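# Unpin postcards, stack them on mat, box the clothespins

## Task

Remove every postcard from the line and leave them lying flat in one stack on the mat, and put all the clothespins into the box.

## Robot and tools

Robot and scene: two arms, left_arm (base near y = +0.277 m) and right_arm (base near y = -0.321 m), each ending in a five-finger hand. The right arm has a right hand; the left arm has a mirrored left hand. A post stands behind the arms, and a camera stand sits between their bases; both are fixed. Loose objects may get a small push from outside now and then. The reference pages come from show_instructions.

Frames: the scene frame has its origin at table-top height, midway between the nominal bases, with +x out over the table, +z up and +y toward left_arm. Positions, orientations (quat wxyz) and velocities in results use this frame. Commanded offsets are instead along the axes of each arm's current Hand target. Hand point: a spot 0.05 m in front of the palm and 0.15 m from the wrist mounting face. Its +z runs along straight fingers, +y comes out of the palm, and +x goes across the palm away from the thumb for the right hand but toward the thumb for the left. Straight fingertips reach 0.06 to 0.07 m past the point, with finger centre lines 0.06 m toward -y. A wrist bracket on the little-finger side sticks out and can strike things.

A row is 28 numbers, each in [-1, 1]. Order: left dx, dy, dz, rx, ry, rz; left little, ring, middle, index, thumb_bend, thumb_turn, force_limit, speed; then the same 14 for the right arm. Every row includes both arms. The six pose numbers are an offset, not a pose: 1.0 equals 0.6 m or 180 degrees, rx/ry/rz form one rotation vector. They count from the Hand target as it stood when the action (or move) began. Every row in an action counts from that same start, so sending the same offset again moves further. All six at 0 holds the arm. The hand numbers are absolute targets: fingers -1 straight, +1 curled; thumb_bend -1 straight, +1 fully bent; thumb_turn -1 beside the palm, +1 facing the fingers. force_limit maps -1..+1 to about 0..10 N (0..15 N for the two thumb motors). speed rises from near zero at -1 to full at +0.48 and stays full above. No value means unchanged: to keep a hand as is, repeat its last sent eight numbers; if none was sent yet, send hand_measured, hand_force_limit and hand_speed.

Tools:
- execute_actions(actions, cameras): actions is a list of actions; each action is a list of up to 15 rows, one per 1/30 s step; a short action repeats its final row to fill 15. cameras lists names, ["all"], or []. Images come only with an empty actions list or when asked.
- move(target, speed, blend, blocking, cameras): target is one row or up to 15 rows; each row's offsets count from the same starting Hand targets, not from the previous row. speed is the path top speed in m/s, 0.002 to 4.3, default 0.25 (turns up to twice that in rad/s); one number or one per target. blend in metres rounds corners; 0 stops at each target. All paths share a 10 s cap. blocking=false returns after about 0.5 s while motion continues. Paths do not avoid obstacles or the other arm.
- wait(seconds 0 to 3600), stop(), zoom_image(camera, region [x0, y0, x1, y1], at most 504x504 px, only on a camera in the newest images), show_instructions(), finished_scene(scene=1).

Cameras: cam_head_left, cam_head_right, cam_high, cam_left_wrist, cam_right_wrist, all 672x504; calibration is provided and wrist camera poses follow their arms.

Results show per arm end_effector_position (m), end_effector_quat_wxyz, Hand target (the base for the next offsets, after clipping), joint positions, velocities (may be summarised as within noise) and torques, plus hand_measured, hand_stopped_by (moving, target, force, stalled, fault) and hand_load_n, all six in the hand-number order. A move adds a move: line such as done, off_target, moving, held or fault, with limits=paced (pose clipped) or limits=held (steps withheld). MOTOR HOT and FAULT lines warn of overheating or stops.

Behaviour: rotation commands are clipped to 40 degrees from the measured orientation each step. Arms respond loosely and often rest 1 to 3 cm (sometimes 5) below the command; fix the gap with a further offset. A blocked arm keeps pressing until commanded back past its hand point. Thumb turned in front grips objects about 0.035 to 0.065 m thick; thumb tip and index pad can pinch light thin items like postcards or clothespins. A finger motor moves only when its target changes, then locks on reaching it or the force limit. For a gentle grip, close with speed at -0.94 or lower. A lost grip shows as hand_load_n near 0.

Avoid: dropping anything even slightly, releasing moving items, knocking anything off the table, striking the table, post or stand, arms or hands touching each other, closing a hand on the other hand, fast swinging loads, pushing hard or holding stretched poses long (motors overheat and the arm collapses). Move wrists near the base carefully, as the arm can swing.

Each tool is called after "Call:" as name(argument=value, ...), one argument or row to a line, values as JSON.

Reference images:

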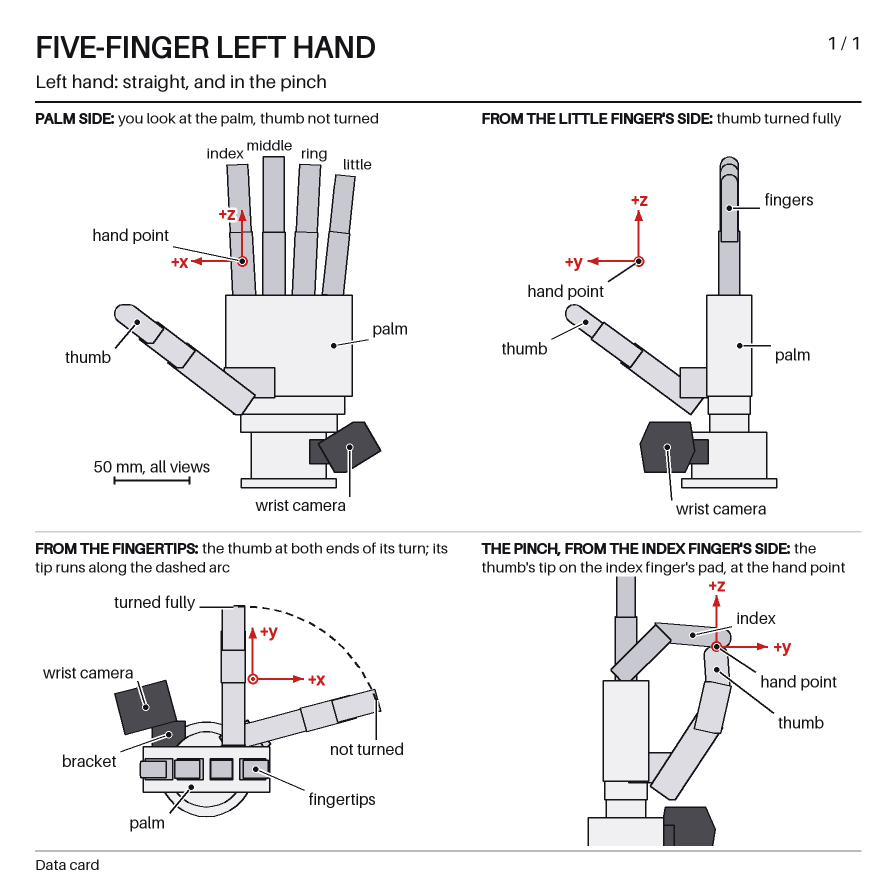

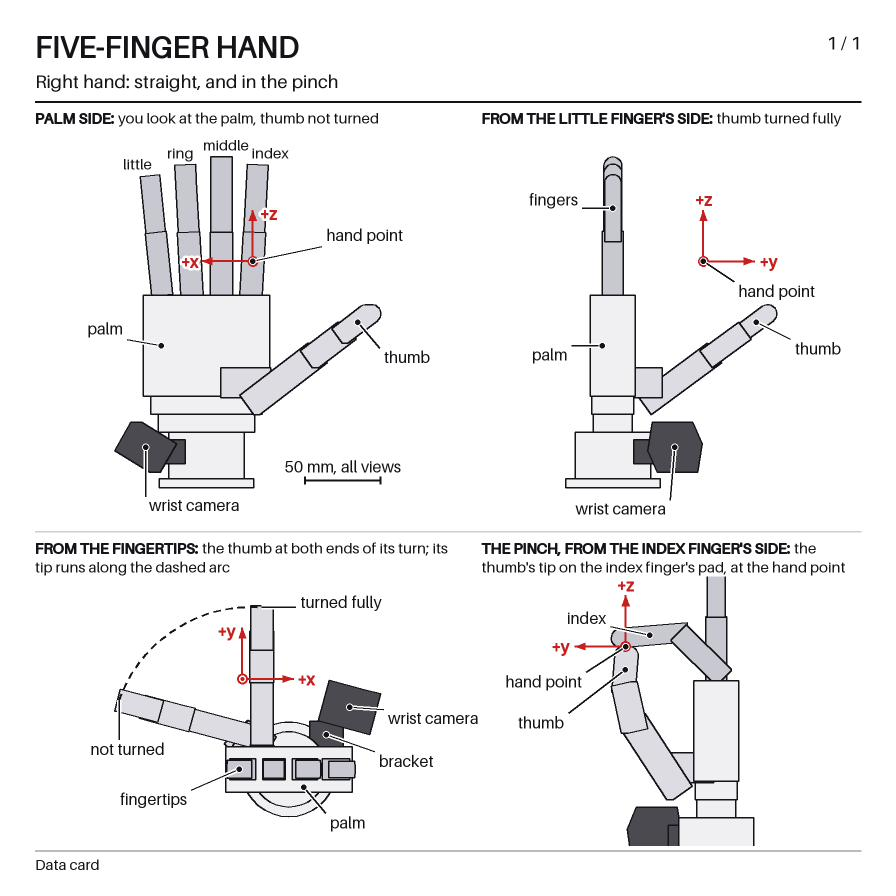

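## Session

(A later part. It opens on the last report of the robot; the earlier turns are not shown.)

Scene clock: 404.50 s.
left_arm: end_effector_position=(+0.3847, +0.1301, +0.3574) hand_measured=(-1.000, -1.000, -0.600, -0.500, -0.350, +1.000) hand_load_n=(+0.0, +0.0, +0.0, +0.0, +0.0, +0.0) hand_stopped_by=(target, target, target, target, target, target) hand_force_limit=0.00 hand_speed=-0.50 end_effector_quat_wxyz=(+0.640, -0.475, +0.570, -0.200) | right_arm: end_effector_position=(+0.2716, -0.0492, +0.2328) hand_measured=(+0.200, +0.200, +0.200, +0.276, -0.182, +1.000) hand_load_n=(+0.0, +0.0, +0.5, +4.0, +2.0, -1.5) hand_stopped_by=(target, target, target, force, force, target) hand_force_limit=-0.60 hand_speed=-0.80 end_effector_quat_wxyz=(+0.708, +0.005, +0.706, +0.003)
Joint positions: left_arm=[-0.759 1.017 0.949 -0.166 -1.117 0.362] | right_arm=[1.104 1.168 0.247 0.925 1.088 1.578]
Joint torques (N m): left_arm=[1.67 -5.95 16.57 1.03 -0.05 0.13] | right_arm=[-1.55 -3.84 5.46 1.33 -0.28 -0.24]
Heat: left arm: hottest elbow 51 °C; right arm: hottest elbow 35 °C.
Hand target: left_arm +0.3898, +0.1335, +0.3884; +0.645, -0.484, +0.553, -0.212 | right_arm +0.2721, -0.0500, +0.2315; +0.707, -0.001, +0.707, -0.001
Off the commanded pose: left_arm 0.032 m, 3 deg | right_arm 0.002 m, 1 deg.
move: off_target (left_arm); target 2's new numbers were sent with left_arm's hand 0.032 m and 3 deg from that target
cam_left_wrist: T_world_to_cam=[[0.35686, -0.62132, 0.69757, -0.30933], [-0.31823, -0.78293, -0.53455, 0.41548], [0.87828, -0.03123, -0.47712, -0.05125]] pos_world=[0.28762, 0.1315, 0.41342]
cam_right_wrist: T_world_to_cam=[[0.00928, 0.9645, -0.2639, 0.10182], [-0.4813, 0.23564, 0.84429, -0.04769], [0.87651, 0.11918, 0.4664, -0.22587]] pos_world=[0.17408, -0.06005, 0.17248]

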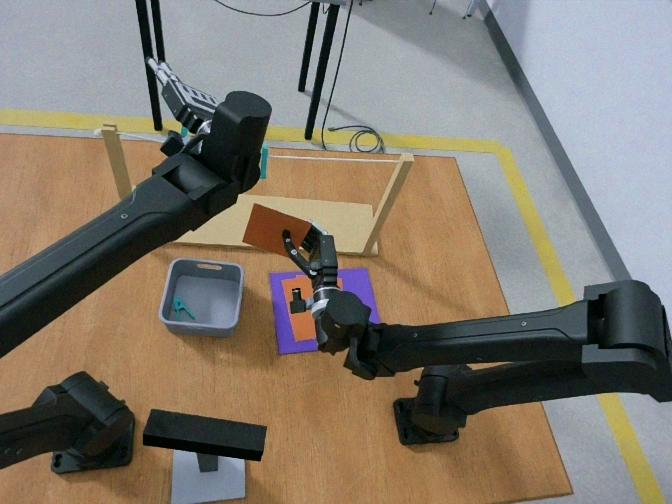

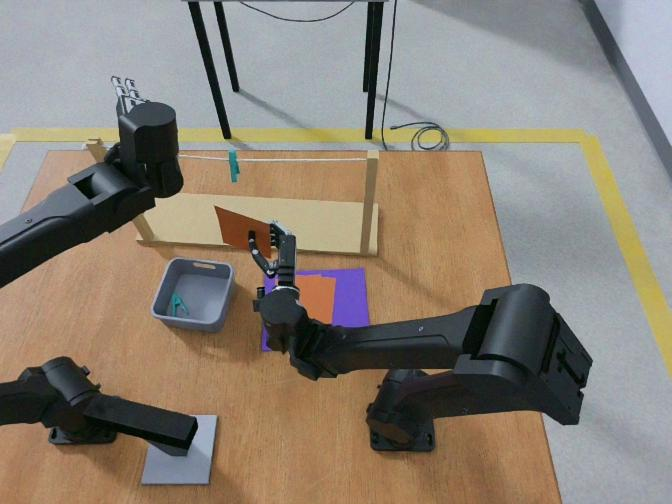

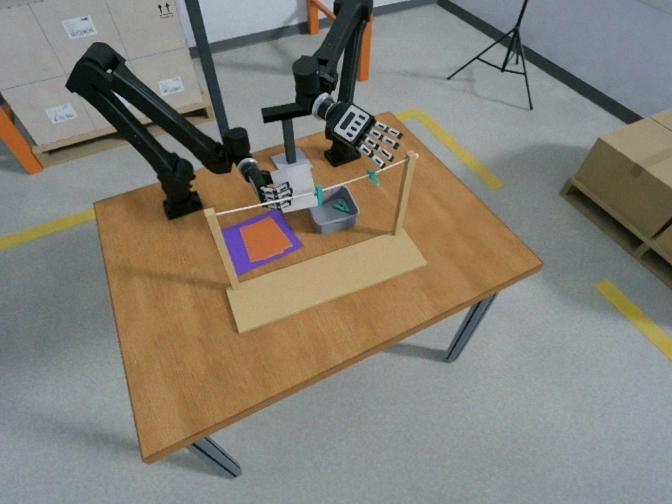

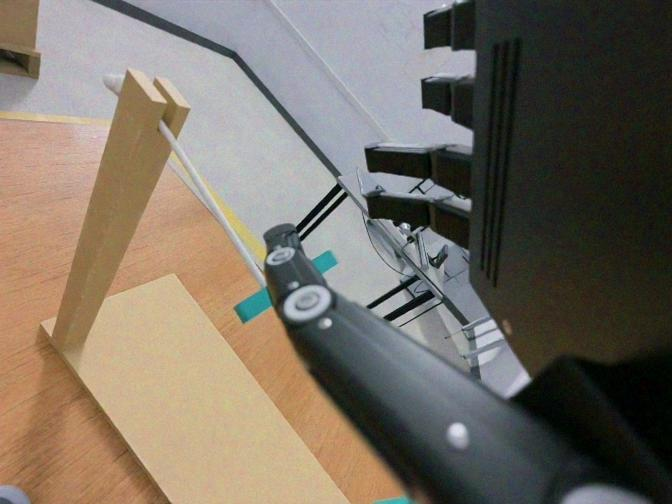

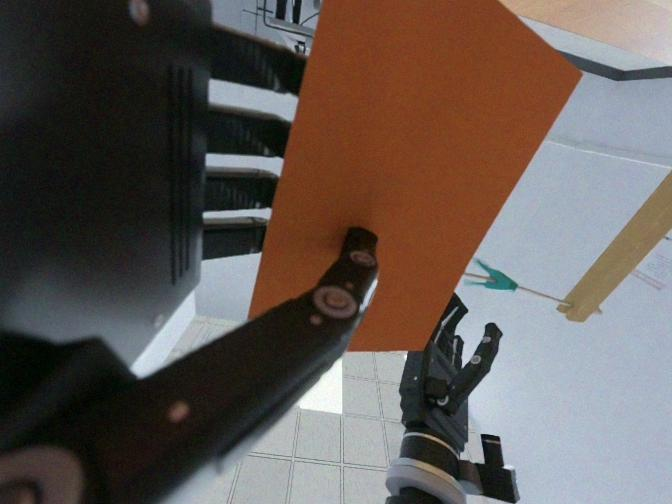

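Call:
wait(
  seconds=0.3,
  cameras=["cam_head_left","cam_head_right","cam_high","cam_left_wrist","cam_right_wrist"],
)

Call:
zoom_image(
  camera="cam_right_wrist",
  region=[430, 220, 560, 330],
)

Call:
zoom_image(
  camera="cam_high",
  region=[305, 155, 395, 210],
)

Call:
zoom_image(
  camera="cam_head_right",
  region=[215, 135, 255, 195],
)

Call:
zoom_image(
  camera="cam_left_wrist",
  region=[210, 230, 370, 350],
)

Scene clock: 405.43 s.
left_arm: end_effector_position=(+0.3847, +0.1301, +0.3574) hand_measured=(-1.000, -1.000, -0.600, -0.500, -0.350, +1.000) hand_load_n=(+0.0, +0.0, +0.0, +0.0, +0.0, +0.5) hand_stopped_by=(target, target, target, target, target, target) hand_force_limit=0.00 hand_speed=-0.50 end_effector_quat_wxyz=(+0.640, -0.475, +0.570, -0.200) | right_arm: end_effector_position=(+0.2716, -0.0492, +0.2328) hand_measured=(+0.200, +0.200, +0.200, +0.276, -0.182, +1.000) hand_load_n=(+0.0, +0.0, +0.0, +4.0, +2.0, -1.5) hand_stopped_by=(target, target, target, force, force, target) hand_force_limit=-0.60 hand_speed=-0.80 end_effector_quat_wxyz=(+0.708, +0.005, +0.706, +0.003)
Joint positions: left_arm=[-0.759 1.017 0.949 -0.166 -1.117 0.362] | right_arm=[1.104 1.168 0.247 0.925 1.088 1.578]
Joint torques (N m): left_arm=[1.61 -6.77 16.53 1.21 0 0.11] | right_arm=[-1.55 -3.84 5.45 1.33 -0.27 -0.24]
Heat: left arm: hottest elbow 51 °C; right arm: hottest elbow 35 °C.
Hand target: left_arm +0.3898, +0.1335, +0.3884; +0.645, -0.484, +0.553, -0.212 | right_arm +0.2721, -0.0500, +0.2315; +0.707, -0.001, +0.707, -0.001
Off the commanded pose: left_arm 0.032 m, 3 deg | right_arm 0.002 m, 1 deg.
wait: 0.30 s; at rest from the start
cam_left_wrist: T_world_to_cam=[[0.35686, -0.62132, 0.69757, -0.30933], [-0.31823, -0.78293, -0.53455, 0.41548], [0.87828, -0.03123, -0.47712, -0.05125]] pos_world=[0.28762, 0.1315, 0.41342]
cam_right_wrist: T_world_to_cam=[[0.00928, 0.9645, -0.2639, 0.10182], [-0.4813, 0.23564, 0.84429, -0.04769], [0.87651, 0.11918, 0.4664, -0.22587]] pos_world=[0.17408, -0.06005, 0.17248]

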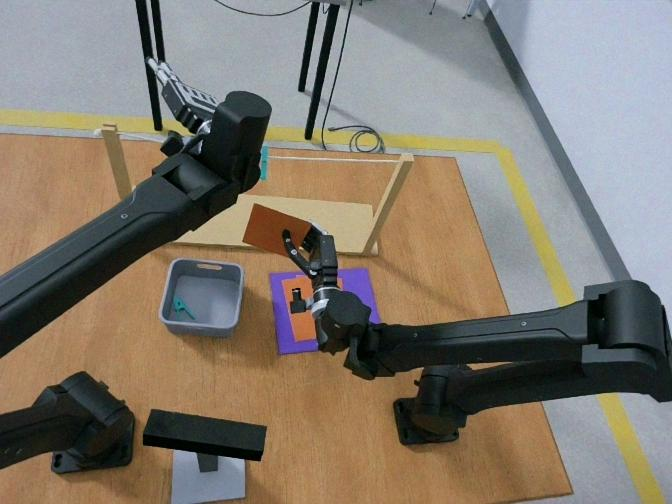

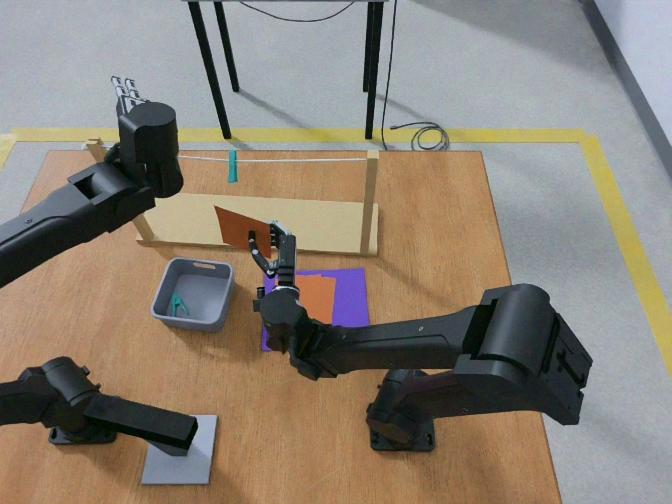

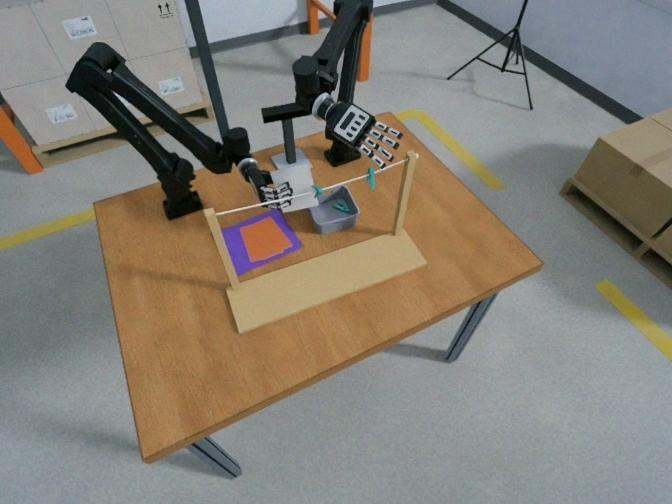

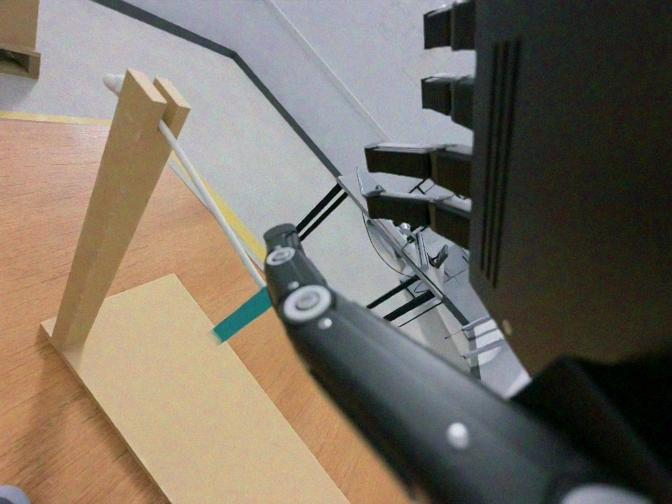

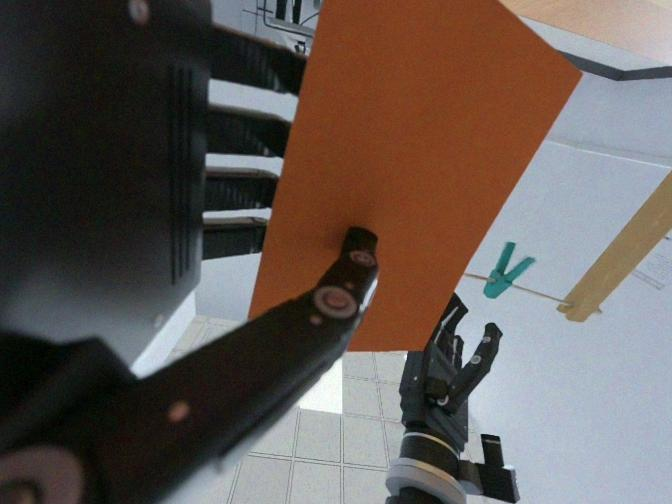

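Scaled by 3.877 from the camera's image (finer frame: 960x720).

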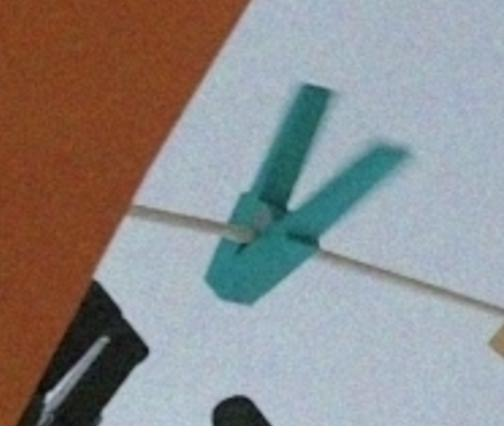

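Scaled by 5.600 from the camera's image (finer frame: 960x720).

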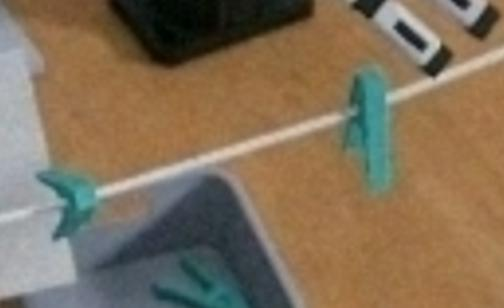

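Scaled by 8.400 from the camera's image (finer frame: 960x720).

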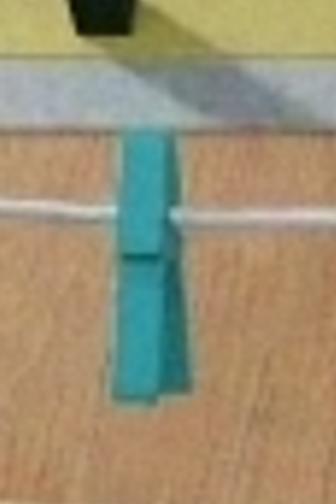

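Scaled by 3.150 from the camera's image (finer frame: 960x720).

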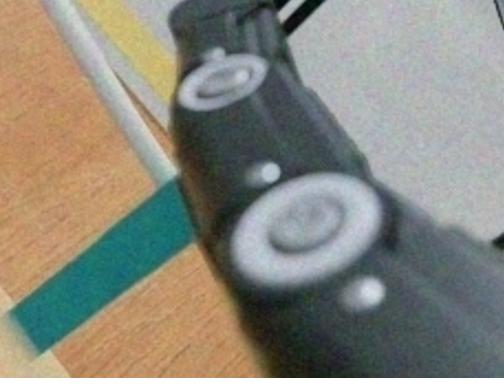

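Call:
move(
  target=[
    [-0.0338,-0.0571,-0.0053,0,0,0,-1,-1,-1,-1,-1,1,0,-0.5,0,0,0,0,0,0,0.2,0.2,0.2,0.35,0.1,1,-0.6,-0.8],
    [-0.0551,-0.0687,-0.1649,0,0,0,-1,-1,-1,-1,-1,-1,0,-0.5,0,0,0,0,0,0,0.2,0.2,0.2,0.35,0.1,1,-0.6,-0.8],
  ],
  speed=0.12,
  cameras=["all"],
)

Scene clock: 411.63 s.
left_arm: end_effector_position=(+0.2997, +0.1082, +0.4237) hand_measured=(-1.000, -1.000, -1.000, -1.000, -1.000, -1.000) hand_load_n=(+0.0, +0.0, +0.0, +0.0, +0.0, +0.0) hand_stopped_by=(target, target, target, target, target, target) hand_force_limit=0.00 hand_speed=-0.50 end_effector_quat_wxyz=(+0.646, -0.474, +0.565, -0.195) | right_arm: end_effector_position=(+0.2716, -0.0492, +0.2328) hand_measured=(+0.200, +0.200, +0.200, +0.276, -0.182, +1.000) hand_load_n=(+0.0, +0.0, +0.0, +4.0, +2.0, -1.5) hand_stopped_by=(target, target, target, force, force, target) hand_force_limit=-0.60 hand_speed=-0.80 end_effector_quat_wxyz=(+0.708, +0.005, +0.706, +0.003)
Joint positions: left_arm=[-1.016 0.946 1.119 -0.653 -1.377 0.108] | right_arm=[1.104 1.168 0.247 0.925 1.088 1.578]
Joint torques (N m): left_arm=[-0.03 -3.08 16.16 0.68 -0.47 -0.08] | right_arm=[-1.55 -3.84 5.46 1.32 -0.28 -0.24]
Heat: left arm: hottest elbow 51 °C; right arm: hottest elbow 34 °C.
Hand target: left_arm +0.2998, +0.1035, +0.4484; +0.645, -0.484, +0.553, -0.212 | right_arm +0.2721, -0.0500, +0.2315; +0.707, -0.001, +0.707, -0.001
Off the commanded pose: left_arm 0.025 m, 3 deg | right_arm 0.002 m, 1 deg.
move: off_target (left_arm); target 2's new numbers were sent with left_arm's hand 0.025 m and 3 deg from that target
cam_left_wrist: T_world_to_cam=[[0.35812, -0.62394, 0.69458, -0.33771], [-0.30325, -0.78132, -0.54551, 0.40672], [0.88306, -0.01527, -0.46902, 0.04775]] pos_world=[0.20211, 0.1078, 0.47883]
cam_right_wrist: T_world_to_cam=[[0.00928, 0.9645, -0.2639, 0.10182], [-0.4813, 0.23564, 0.84429, -0.04769], [0.87651, 0.11918, 0.4664, -0.22587]] pos_world=[0.17408, -0.06005, 0.17248]

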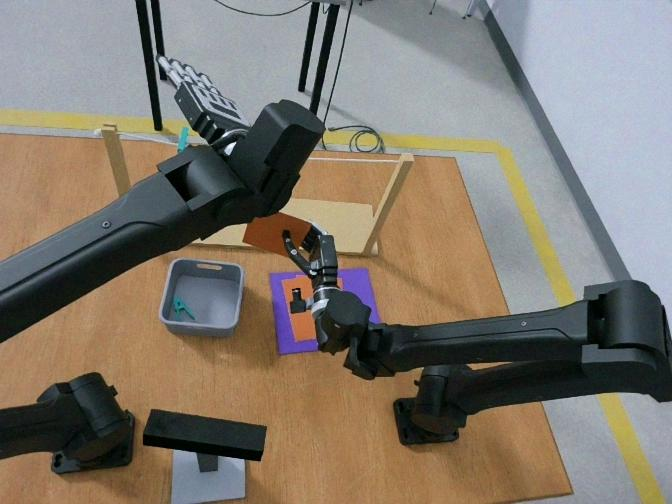

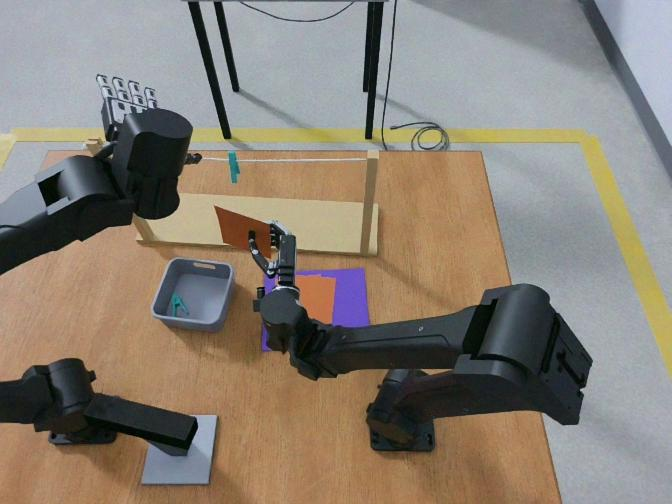

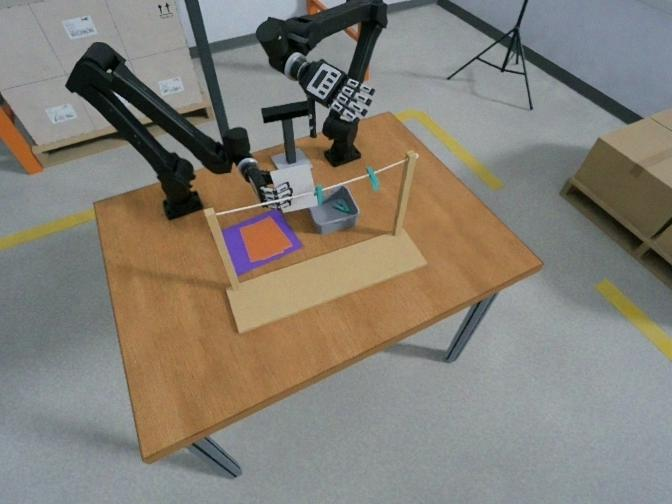

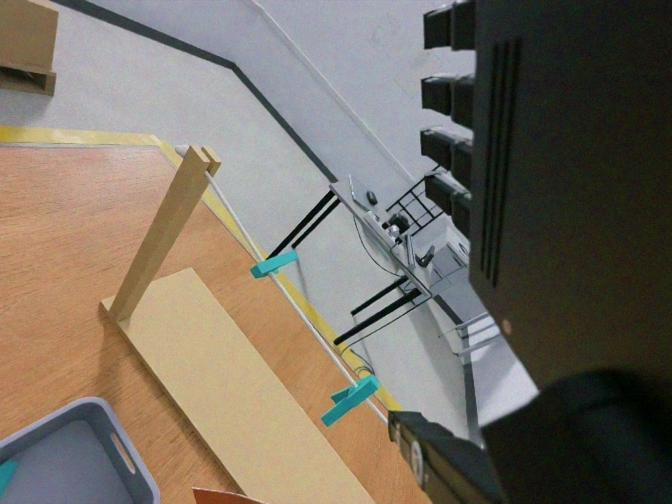

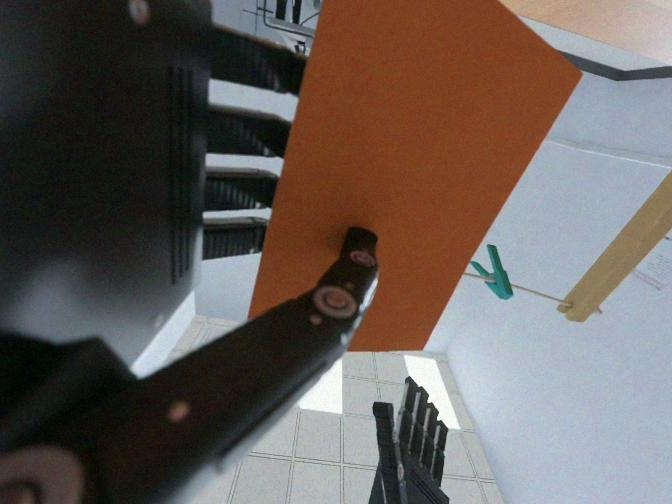

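Call:
move(
  target=[-0.0204,0.0771,-0.1170,-0.0456,0.5543,0.2227,-1,-1,-1,-1,-1,-1,0,-0.5,0,0,0,0,0,0,0.2,0.2,0.2,0.35,0.1,1,-0.6,-0.8],
  speed=0.25,
)

Call:
move(
  target=[
    [0,0,0,0,0,0,-1,-1,-1,-1,-1,-1,0,-0.5,0.0542,-0.1567,-0.055,0.0523,0.498,-0.0523,0.2,0.2,0.2,0.35,0.1,1,-0.6,-0.8],
  ],
  speed=0.12,
  cameras=["all"],
)

Scene clock: 416.77 s.
left_arm: end_effector_position=(+0.2190, +0.1024, +0.4061) hand_measured=(-1.000, -1.000, -1.000, -1.000, -1.000, -1.000) hand_load_n=(+0.0, +0.0, +0.0, +0.0, +0.0, -0.5) hand_stopped_by=(target, target, target, target, target, target) hand_force_limit=0.00 hand_speed=-0.50 end_effector_quat_wxyz=(+0.041, -0.019, +0.961, -0.271) | right_arm: end_effector_position=(+0.2716, -0.0492, +0.2328) hand_measured=(+0.200, +0.200, +0.200, +0.276, -0.182, +1.000) hand_load_n=(+0.0, +0.0, +0.0, +4.0, +2.5, -1.5) hand_stopped_by=(target, target, target, force, force, target) hand_force_limit=-0.60 hand_speed=-0.80 end_effector_quat_wxyz=(+0.708, +0.005, +0.706, +0.003)
Joint positions: left_arm=[-0.457 1.143 1.611 -1.699 0.449 1.019] | right_arm=[1.104 1.168 0.247 0.925 1.088 1.578]
Joint torques (N m): left_arm=[1.96 -6.12 12.57 0.87 0.62 0.13] | right_arm=[-1.55 -3.84 5.45 1.32 -0.28 -0.24]
Heat: left arm: hottest elbow 51 °C; right arm: hottest elbow 33 °C.
Hand target: left_arm +0.2196, +0.1063, +0.4206; +0.000, +0.000, +0.966, -0.259 | right_arm +0.2721, -0.0500, +0.2315; +0.707, -0.001, +0.707, -0.001
Off the commanded pose: left_arm 0.015 m, 5 deg | right_arm 0.002 m, 1 deg.
joint sent to its limit (left arm) — joint 4 (wrist pitch), lower limit. The joint targets are off in orientation, not in position.
move: off_target (left_arm)

Scene clock: 424.07 s.
left_arm: end_effector_position=(+0.2191, +0.1024, +0.4061) hand_measured=(-1.000, -1.000, -1.000, -1.000, -1.000, -1.000) hand_load_n=(+0.0, +0.0, +0.0, +0.0, +0.0, +0.0) hand_stopped_by=(target, target, target, target, target, target) hand_force_limit=0.00 hand_speed=-0.50 end_effector_quat_wxyz=(+0.042, -0.018, +0.961, -0.271) | right_arm: end_effector_position=(+0.2252, -0.1489, +0.1811) hand_measured=(+0.200, +0.200, +0.200, +0.276, -0.182, +1.000) hand_load_n=(+0.0, +0.0, +0.0, +4.0, +2.0, -1.5) hand_stopped_by=(target, target, target, force, force, target) hand_force_limit=-0.60 hand_speed=-0.80 end_effector_quat_wxyz=(-0.024, -0.052, +0.994, -0.091)
Joint positions: left_arm=[-0.457 1.143 1.611 -1.699 0.449 1.02] | right_arm=[0.561 1.11 1.002 -1.59 0.138 2.015]
Joint torques (N m): left_arm=[1.96 -6.42 12.59 0.58 0.57 0.16] | right_arm=[-1.67 -4.25 10.97 -0.01 -0.2 0.01]
Heat: left arm: hottest elbow 52 °C; right arm: hottest elbow 35 °C.
Hand target: left_arm +0.2196, +0.1063, +0.4206; +0.000, +0.000, +0.966, -0.259 | right_arm +0.2392, -0.1441, +0.1992; +0.000, +0.000, +0.994, -0.106
Off the commanded pose: left_arm 0.015 m, 5 deg | right_arm 0.023 m, 7 deg.
joint sent to its limit (left arm) — joint 4 (wrist pitch), lower limit. The joint targets are off in orientation, not in position.
joint sent to its limit (right arm) — joint 6 (wrist roll), upper limit. The joint targets are off in orientation, not in position.
move: off_target (right_arm)
cam_left_wrist: T_world_to_cam=[[-0.20009, -0.85562, 0.47736, -0.06598], [-0.87399, 0.37608, 0.30775, 0.02804], [-0.44285, -0.35563, -0.82305, 0.57971]] pos_world=[0.26803, 0.13916, 0.5]
cam_right_wrist: T_world_to_cam=[[-0.37767, 0.91182, -0.16107, 0.24552], [0.82854, 0.41046, 0.38085, -0.188], [0.41338, 0.01038, -0.9105, 0.18829]] pos_world=[0.17066, -0.14866, 0.28259]

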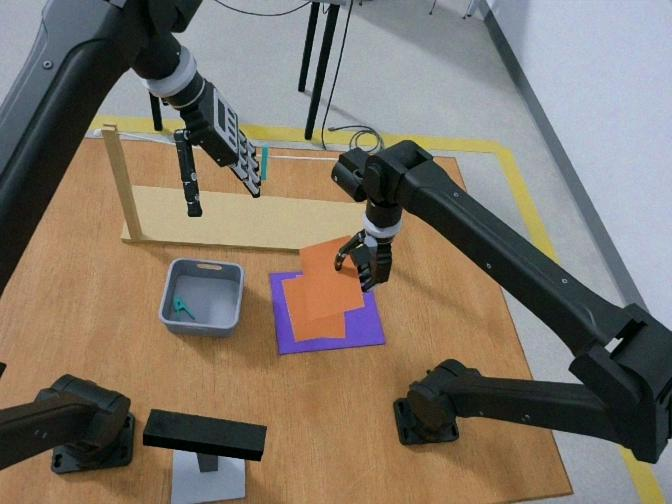

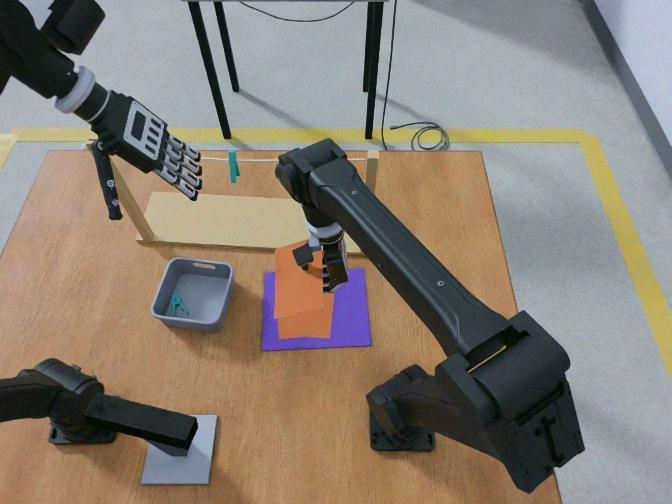

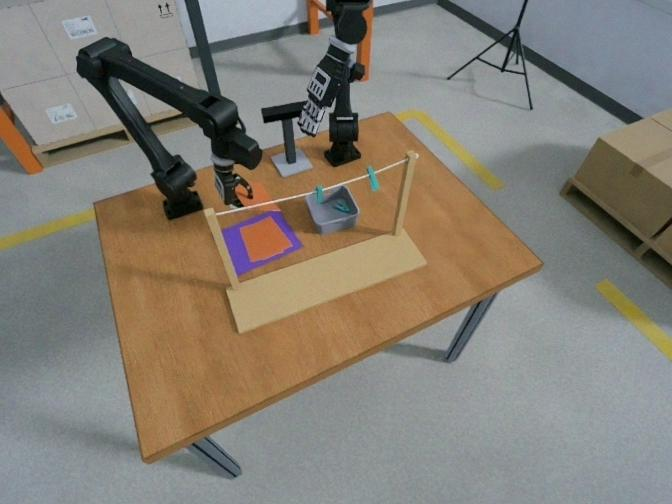

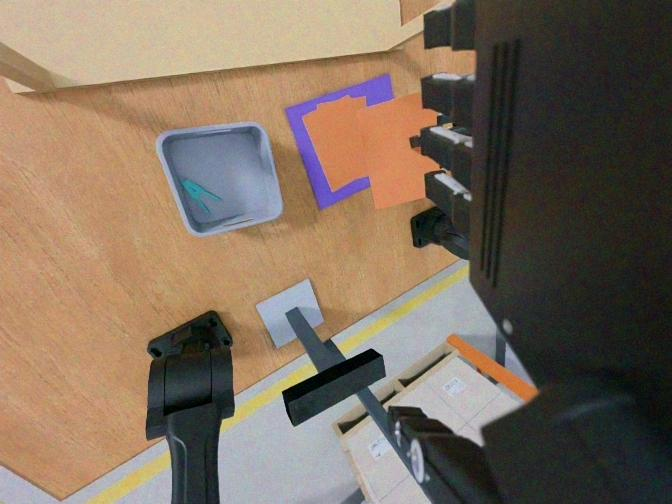

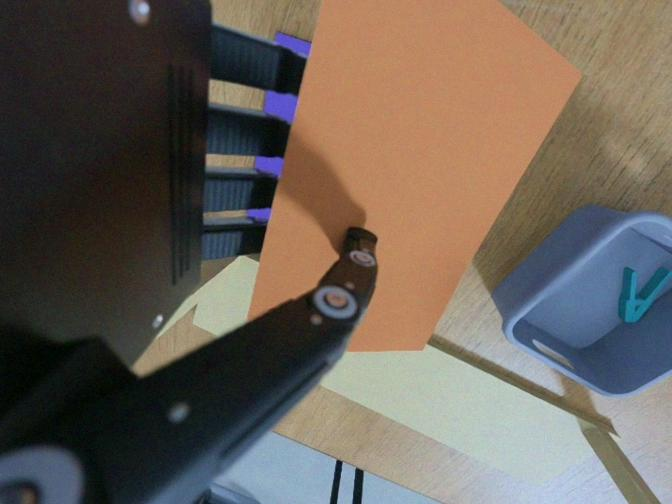

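Call:
move(
  target=[
    [0,0,0,0,0,0,-1,-1,-1,-1,-1,-1,0,-0.5,-0.0147,0.0249,0.1635,0,0,0,0.2,0.2,0.2,0.35,0.1,1,-0.6,-0.8],
    [0,0,0,0,0,0,-1,-1,-1,-1,-1,-1,0,-0.5,-0.0147,0.0461,0.2624,0,0,0,0.2,0.2,0.2,0.35,0.1,1,-0.6,-0.8],
  ],
  speed=[0.1,0.06],
  cameras=["cam_head_left","cam_head_right","cam_left_wrist","cam_right_wrist"],
)

Scene clock: 428.40 s.
left_arm: end_effector_position=(+0.2191, +0.1024, +0.4061) hand_measured=(-1.000, -1.000, -1.000, -1.000, -1.000, -1.000) hand_load_n=(+0.0, +0.0, +0.0, +0.0, +0.0, -0.5) hand_stopped_by=(target, target, target, target, target, target) hand_force_limit=0.00 hand_speed=-0.50 end_effector_quat_wxyz=(+0.042, -0.018, +0.961, -0.271) | right_arm: end_effector_position=(+0.2428, -0.1472, +0.0423) hand_measured=(+0.200, +0.200, +0.200, +0.276, -0.182, +1.000) hand_load_n=(+0.5, +0.5, +0.0, +4.0, +2.0, -1.5) hand_stopped_by=(target, target, target, force, force, target) hand_force_limit=-0.60 hand_speed=-0.80 end_effector_quat_wxyz=(-0.012, -0.042, +0.995, -0.087)
Joint positions: left_arm=[-0.457 1.143 1.611 -1.699 0.449 1.02] | right_arm=[0.541 1.266 0.737 -1.144 0.144 2.015]
Joint torques (N m): left_arm=[1.9 -6.83 12.64 0.58 0.65 0.14] | right_arm=[-1.73 -5.25 6.06 0.8 0.2 0.01]
Heat: left arm: hottest elbow 52 °C; right arm: hottest elbow 35 °C.
Hand target: left_arm +0.2196, +0.1063, +0.4206; +0.000, +0.000, +0.966, -0.259 | right_arm +0.2481, -0.1502, +0.0395; +0.000, +0.000, +0.994, -0.106
Off the commanded pose: left_arm 0.015 m, 5 deg | right_arm 0.007 m, 5 deg.
joint sent to its limit (left arm) — joint 4 (wrist pitch), lower limit. The joint targets are off in orientation, not in position.
joint sent to its limit (right arm) — joint 6 (wrist roll), upper limit. The joint targets are off in orientation, not in position.
move: off_target (right_arm)
cam_left_wrist: T_world_to_cam=[[-0.20009, -0.85562, 0.47736, -0.06598], [-0.87399, 0.37608, 0.30775, 0.02804], [-0.44285, -0.35563, -0.82305, 0.57971]] pos_world=[0.26803, 0.13916, 0.5]
cam_right_wrist: T_world_to_cam=[[-0.35641, 0.91995, -0.16329, 0.22437], [0.8262, 0.39193, 0.40471, -0.15364], [0.43632, 0.00933, -0.89975, 0.04842]] pos_world=[0.18578, -0.14665, 0.14238]

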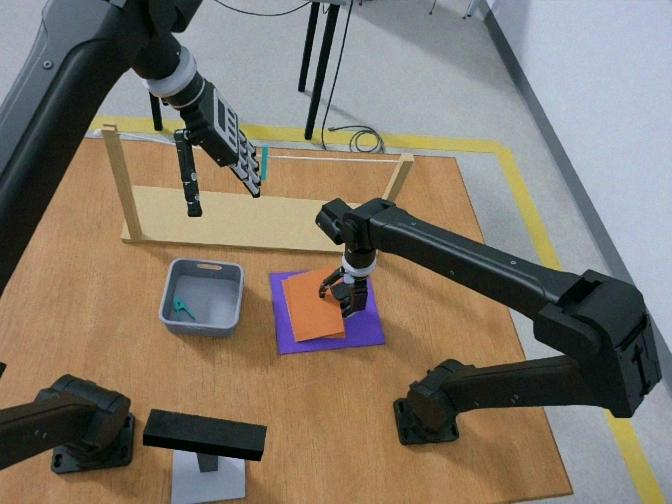

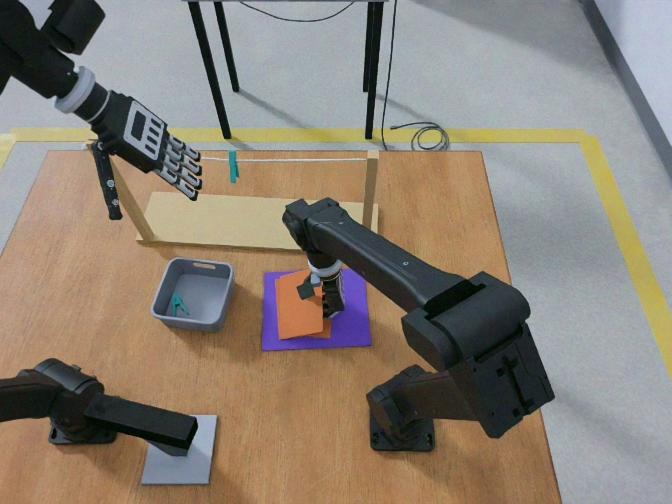

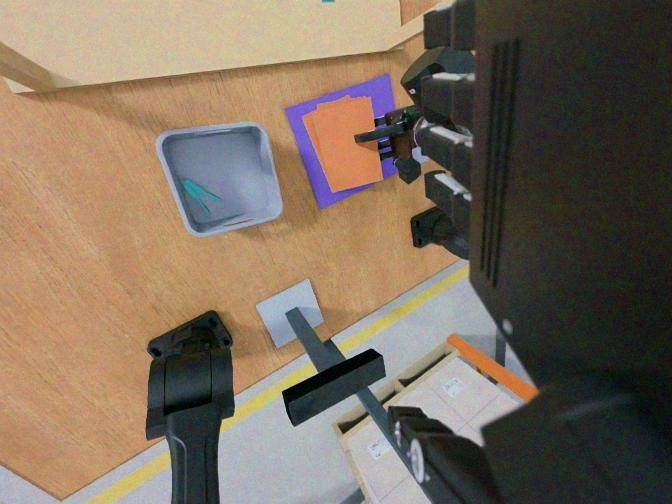

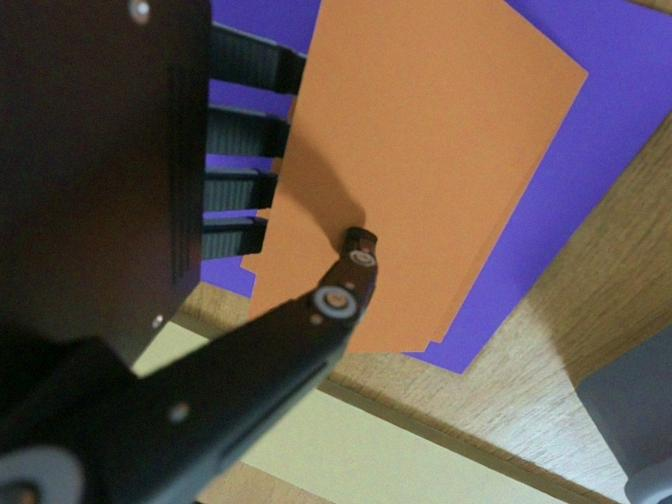

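Call:
move(
  target=[
    [0,0,0,0,0,0,-1,-1,-1,-1,-1,-1,0,-0.5,0,0.0043,0.02,0,0,0,0.2,0.2,0.2,0.35,0.1,1,-0.6,-0.8],
  ],
  speed=0.04,
)

Call:
move(
  target=[
    [0,0,0,0,0,0,-1,-1,-1,-1,-1,-1,0,-0.5,0,0,0,0,0,0,0.2,0.2,0.2,0.35,-0.4,1,-0.6,-0.8],
  ],
  speed=0.04,
  cameras=["cam_head_left","cam_head_right","cam_left_wrist","cam_right_wrist"],
)

Scene clock: 429.87 s.
left_arm: end_effector_position=(+0.2191, +0.1024, +0.4061) hand_measured=(-1.000, -1.000, -1.000, -1.000, -1.000, -1.000) hand_load_n=(+0.0, +0.0, +0.0, +0.0, +0.0, +0.0) hand_stopped_by=(target, target, target, target, target, target) hand_force_limit=0.00 hand_speed=-0.50 end_effector_quat_wxyz=(+0.042, -0.018, +0.961, -0.271) | right_arm: end_effector_position=(+0.2436, -0.1468, +0.0313) hand_measured=(+0.200, +0.200, +0.200, +0.276, -0.182, +1.000) hand_load_n=(+0.0, +0.0, +0.0, +4.0, +2.5, -1.5) hand_stopped_by=(target, target, target, force, force, target) hand_force_limit=-0.60 hand_speed=-0.80 end_effector_quat_wxyz=(-0.010, -0.042, +0.995, -0.087)
Joint positions: left_arm=[-0.457 1.143 1.611 -1.699 0.449 1.02] | right_arm=[0.541 1.285 0.72 -1.104 0.144 2.015]
Joint torques (N m): left_arm=[1.85 -6.24 12.66 0.49 0.6 0.18] | right_arm=[-1.67 -5.13 5.82 0.8 0.2 0.01]
Heat: left arm: hottest elbow 52 °C; right arm: hottest elbow 35 °C.
Hand target: left_arm +0.2196, +0.1063, +0.4206; +0.000, +0.000, +0.966, -0.259 | right_arm +0.2482, -0.1501, +0.0272; +0.000, +0.000, +0.994, -0.106
Off the commanded pose: left_arm 0.015 m, 5 deg | right_arm 0.007 m, 5 deg.
joint sent to its limit (left arm) — joint 4 (wrist pitch), lower limit. The joint targets are off in orientation, not in position.
joint sent to its limit (right arm) — joint 6 (wrist roll), upper limit. The joint targets are off in orientation, not in position.
move: off_target (right_arm)

Scene clock: 431.20 s.
left_arm: end_effector_position=(+0.2191, +0.1024, +0.4061) hand_measured=(-1.000, -1.000, -1.000, -1.000, -1.000, -1.000) hand_load_n=(+0.0, +0.0, +0.0, +0.0, +0.0, +0.0) hand_stopped_by=(target, target, target, target, target, target) hand_force_limit=0.00 hand_speed=-0.50 end_effector_quat_wxyz=(+0.042, -0.018, +0.961, -0.271) | right_arm: end_effector_position=(+0.2436, -0.1468, +0.0313) hand_measured=(+0.200, +0.200, +0.200, +0.278, -0.400, +1.000) hand_load_n=(+0.0, +0.0, +0.5, +0.0, +0.0, +0.0) hand_stopped_by=(target, target, target, force, target, target) hand_force_limit=-0.60 hand_speed=-0.80 end_effector_quat_wxyz=(-0.010, -0.042, +0.995, -0.087)
Joint positions: left_arm=[-0.457 1.143 1.611 -1.699 0.449 1.02] | right_arm=[0.541 1.285 0.72 -1.104 0.144 2.015]
Joint torques (N m): left_arm=[2.08 -6.24 12.64 0.75 0.63 0.15] | right_arm=[-1.67 -5.13 5.82 0.8 0.2 0.01]
Heat: left arm: hottest elbow 52 °C; right arm: hottest elbow 34 °C.
Hand target: left_arm +0.2196, +0.1063, +0.4206; +0.000, +0.000, +0.966, -0.259 | right_arm +0.2482, -0.1501, +0.0272; +0.000, +0.000, +0.994, -0.106
Off the commanded pose: left_arm 0.015 m, 5 deg | right_arm 0.007 m, 5 deg.
joint sent to its limit (left arm) — joint 4 (wrist pitch), lower limit. The joint targets are off in orientation, not in position.
joint sent to its limit (right arm) — joint 6 (wrist roll), upper limit. The joint targets are off in orientation, not in position.
move: done
cam_left_wrist: T_world_to_cam=[[-0.20009, -0.85562, 0.47736, -0.06598], [-0.87399, 0.37608, 0.30775, 0.02804], [-0.44285, -0.35563, -0.82305, 0.57971]] pos_world=[0.26803, 0.13916, 0.5]
cam_right_wrist: T_world_to_cam=[[-0.35596, 0.92022, -0.16275, 0.22233], [0.82505, 0.39125, 0.40769, -0.14992], [0.43885, 0.01084, -0.8985, 0.0377]] pos_world=[0.18628, -0.14635, 0.13118]

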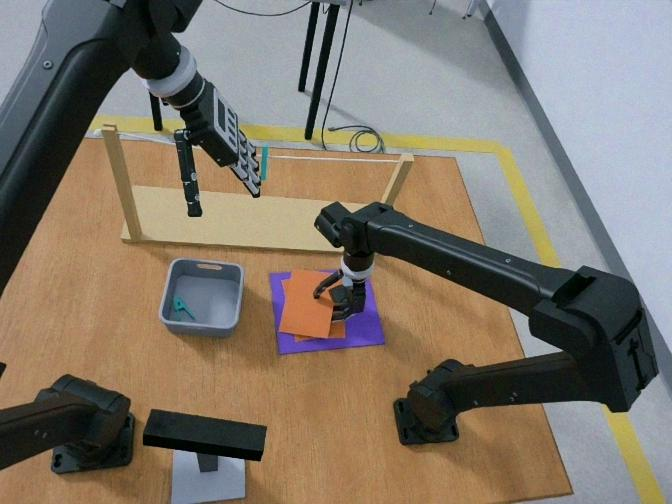

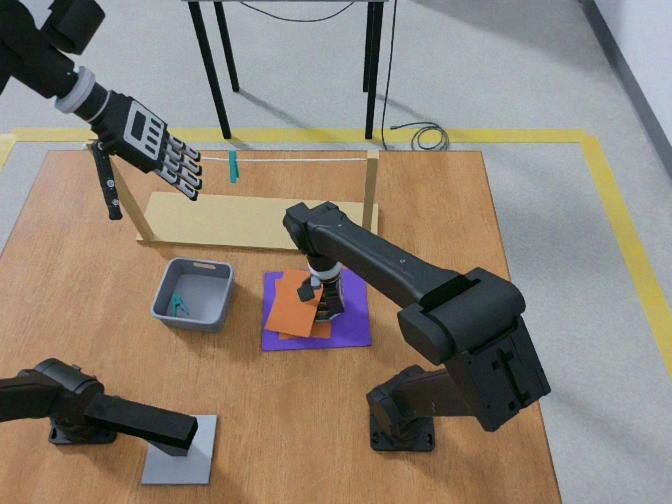

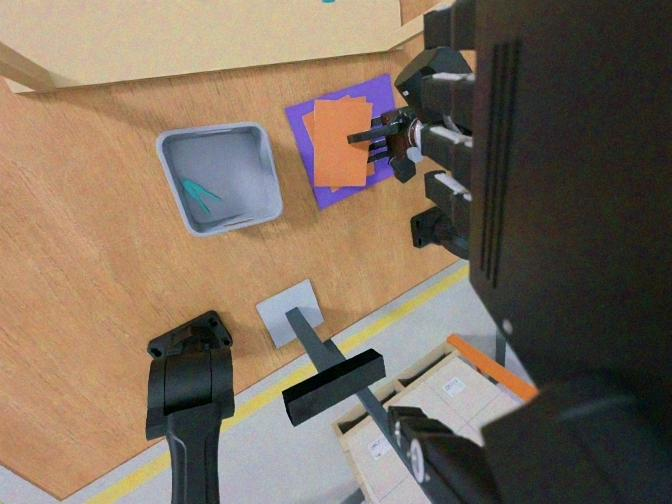

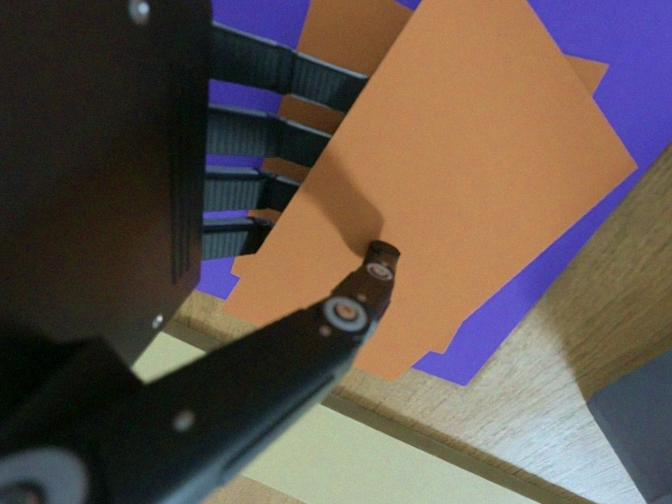

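Call:
move(
  target=[
    [0,0,0,0,0,0,-1,-1,-1,-1,-1,-1,0,-0.5,0,0,0,0,0,0,0.2,0.2,0.2,0.35,0.1,1,-0.6,-0.8],
  ],
  speed=0.04,
  cameras=["cam_head_left","cam_left_wrist","cam_right_wrist"],
)

Scene clock: 433.13 s.
left_arm: end_effector_position=(+0.2191, +0.1024, +0.4061) hand_measured=(-1.000, -1.000, -1.000, -1.000, -1.000, -1.000) hand_load_n=(+0.0, +0.0, +0.0, +0.0, +0.0, +0.0) hand_stopped_by=(target, target, target, target, target, target) hand_force_limit=0.00 hand_speed=-0.50 end_effector_quat_wxyz=(+0.042, -0.018, +0.961, -0.271) | right_arm: end_effector_position=(+0.2436, -0.1468, +0.0313) hand_measured=(+0.200, +0.200, +0.200, +0.278, -0.202, +1.000) hand_load_n=(+0.0, +0.0, +0.0, +2.5, +2.5, +0.0) hand_stopped_by=(target, target, target, force, force, target) hand_force_limit=-0.60 hand_speed=-0.80 end_effector_quat_wxyz=(-0.010, -0.042, +0.995, -0.087)
Joint positions: left_arm=[-0.457 1.143 1.611 -1.699 0.449 1.02] | right_arm=[0.541 1.285 0.72 -1.104 0.144 2.015]
Joint torques (N m): left_arm=[1.03 -6.65 12.63 0.72 0.63 0.11] | right_arm=[-1.61 -5.13 5.83 0.8 0.2 0.01]
Heat: left arm: hottest elbow 52 °C; right arm: hottest elbow 34 °C.
Hand target: left_arm +0.2196, +0.1063, +0.4206; +0.000, +0.000, +0.966, -0.259 | right_arm +0.2482, -0.1501, +0.0272; +0.000, +0.000, +0.994, -0.106
Off the commanded pose: left_arm 0.015 m, 5 deg | right_arm 0.007 m, 5 deg.
joint sent to its limit (left arm) — joint 4 (wrist pitch), lower limit. The joint targets are off in orientation, not in position.
joint sent to its limit (right arm) — joint 6 (wrist roll), upper limit. The joint targets are off in orientation, not in position.
move: done
cam_left_wrist: T_world_to_cam=[[-0.20009, -0.85562, 0.47736, -0.06598], [-0.87399, 0.37608, 0.30775, 0.02804], [-0.44285, -0.35563, -0.82305, 0.57971]] pos_world=[0.26803, 0.13916, 0.5]
cam_right_wrist: T_world_to_cam=[[-0.35596, 0.92022, -0.16275, 0.22233], [0.82505, 0.39125, 0.40769, -0.14992], [0.43885, 0.01084, -0.8985, 0.0377]] pos_world=[0.18628, -0.14635, 0.13118]

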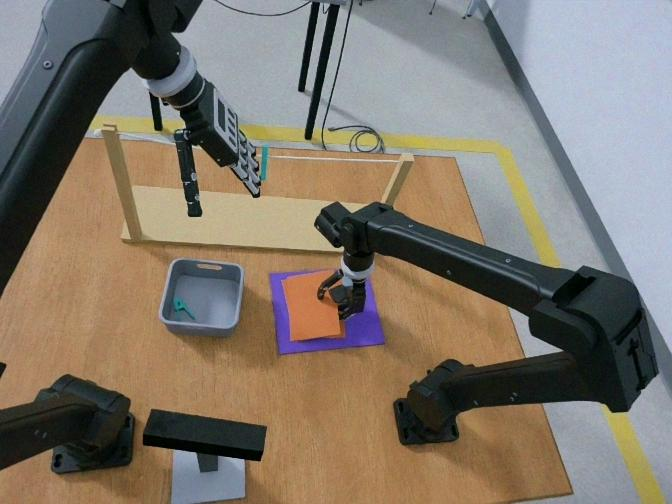

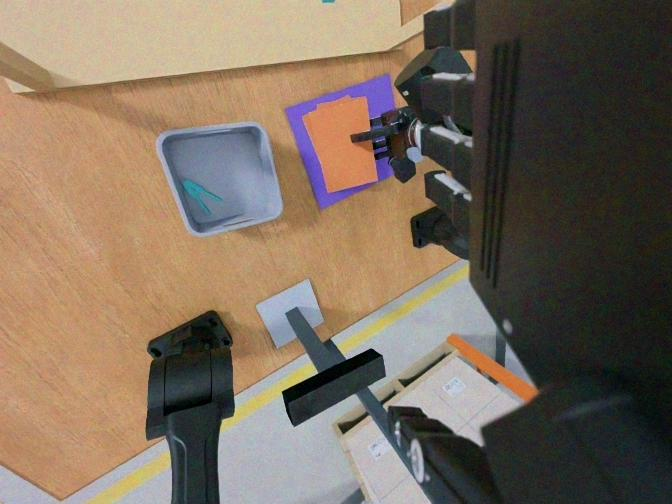

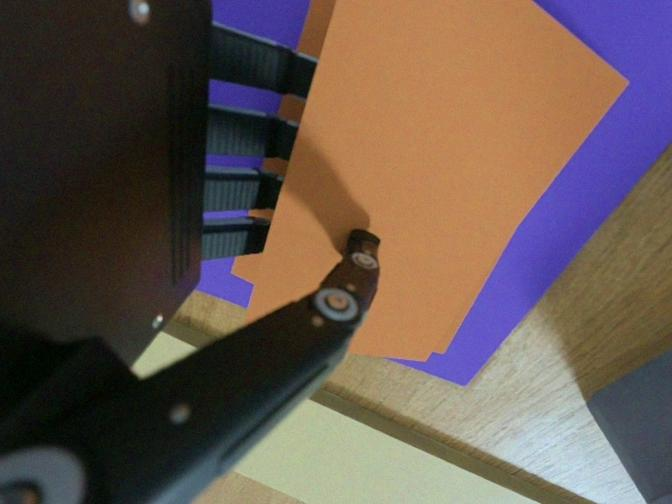

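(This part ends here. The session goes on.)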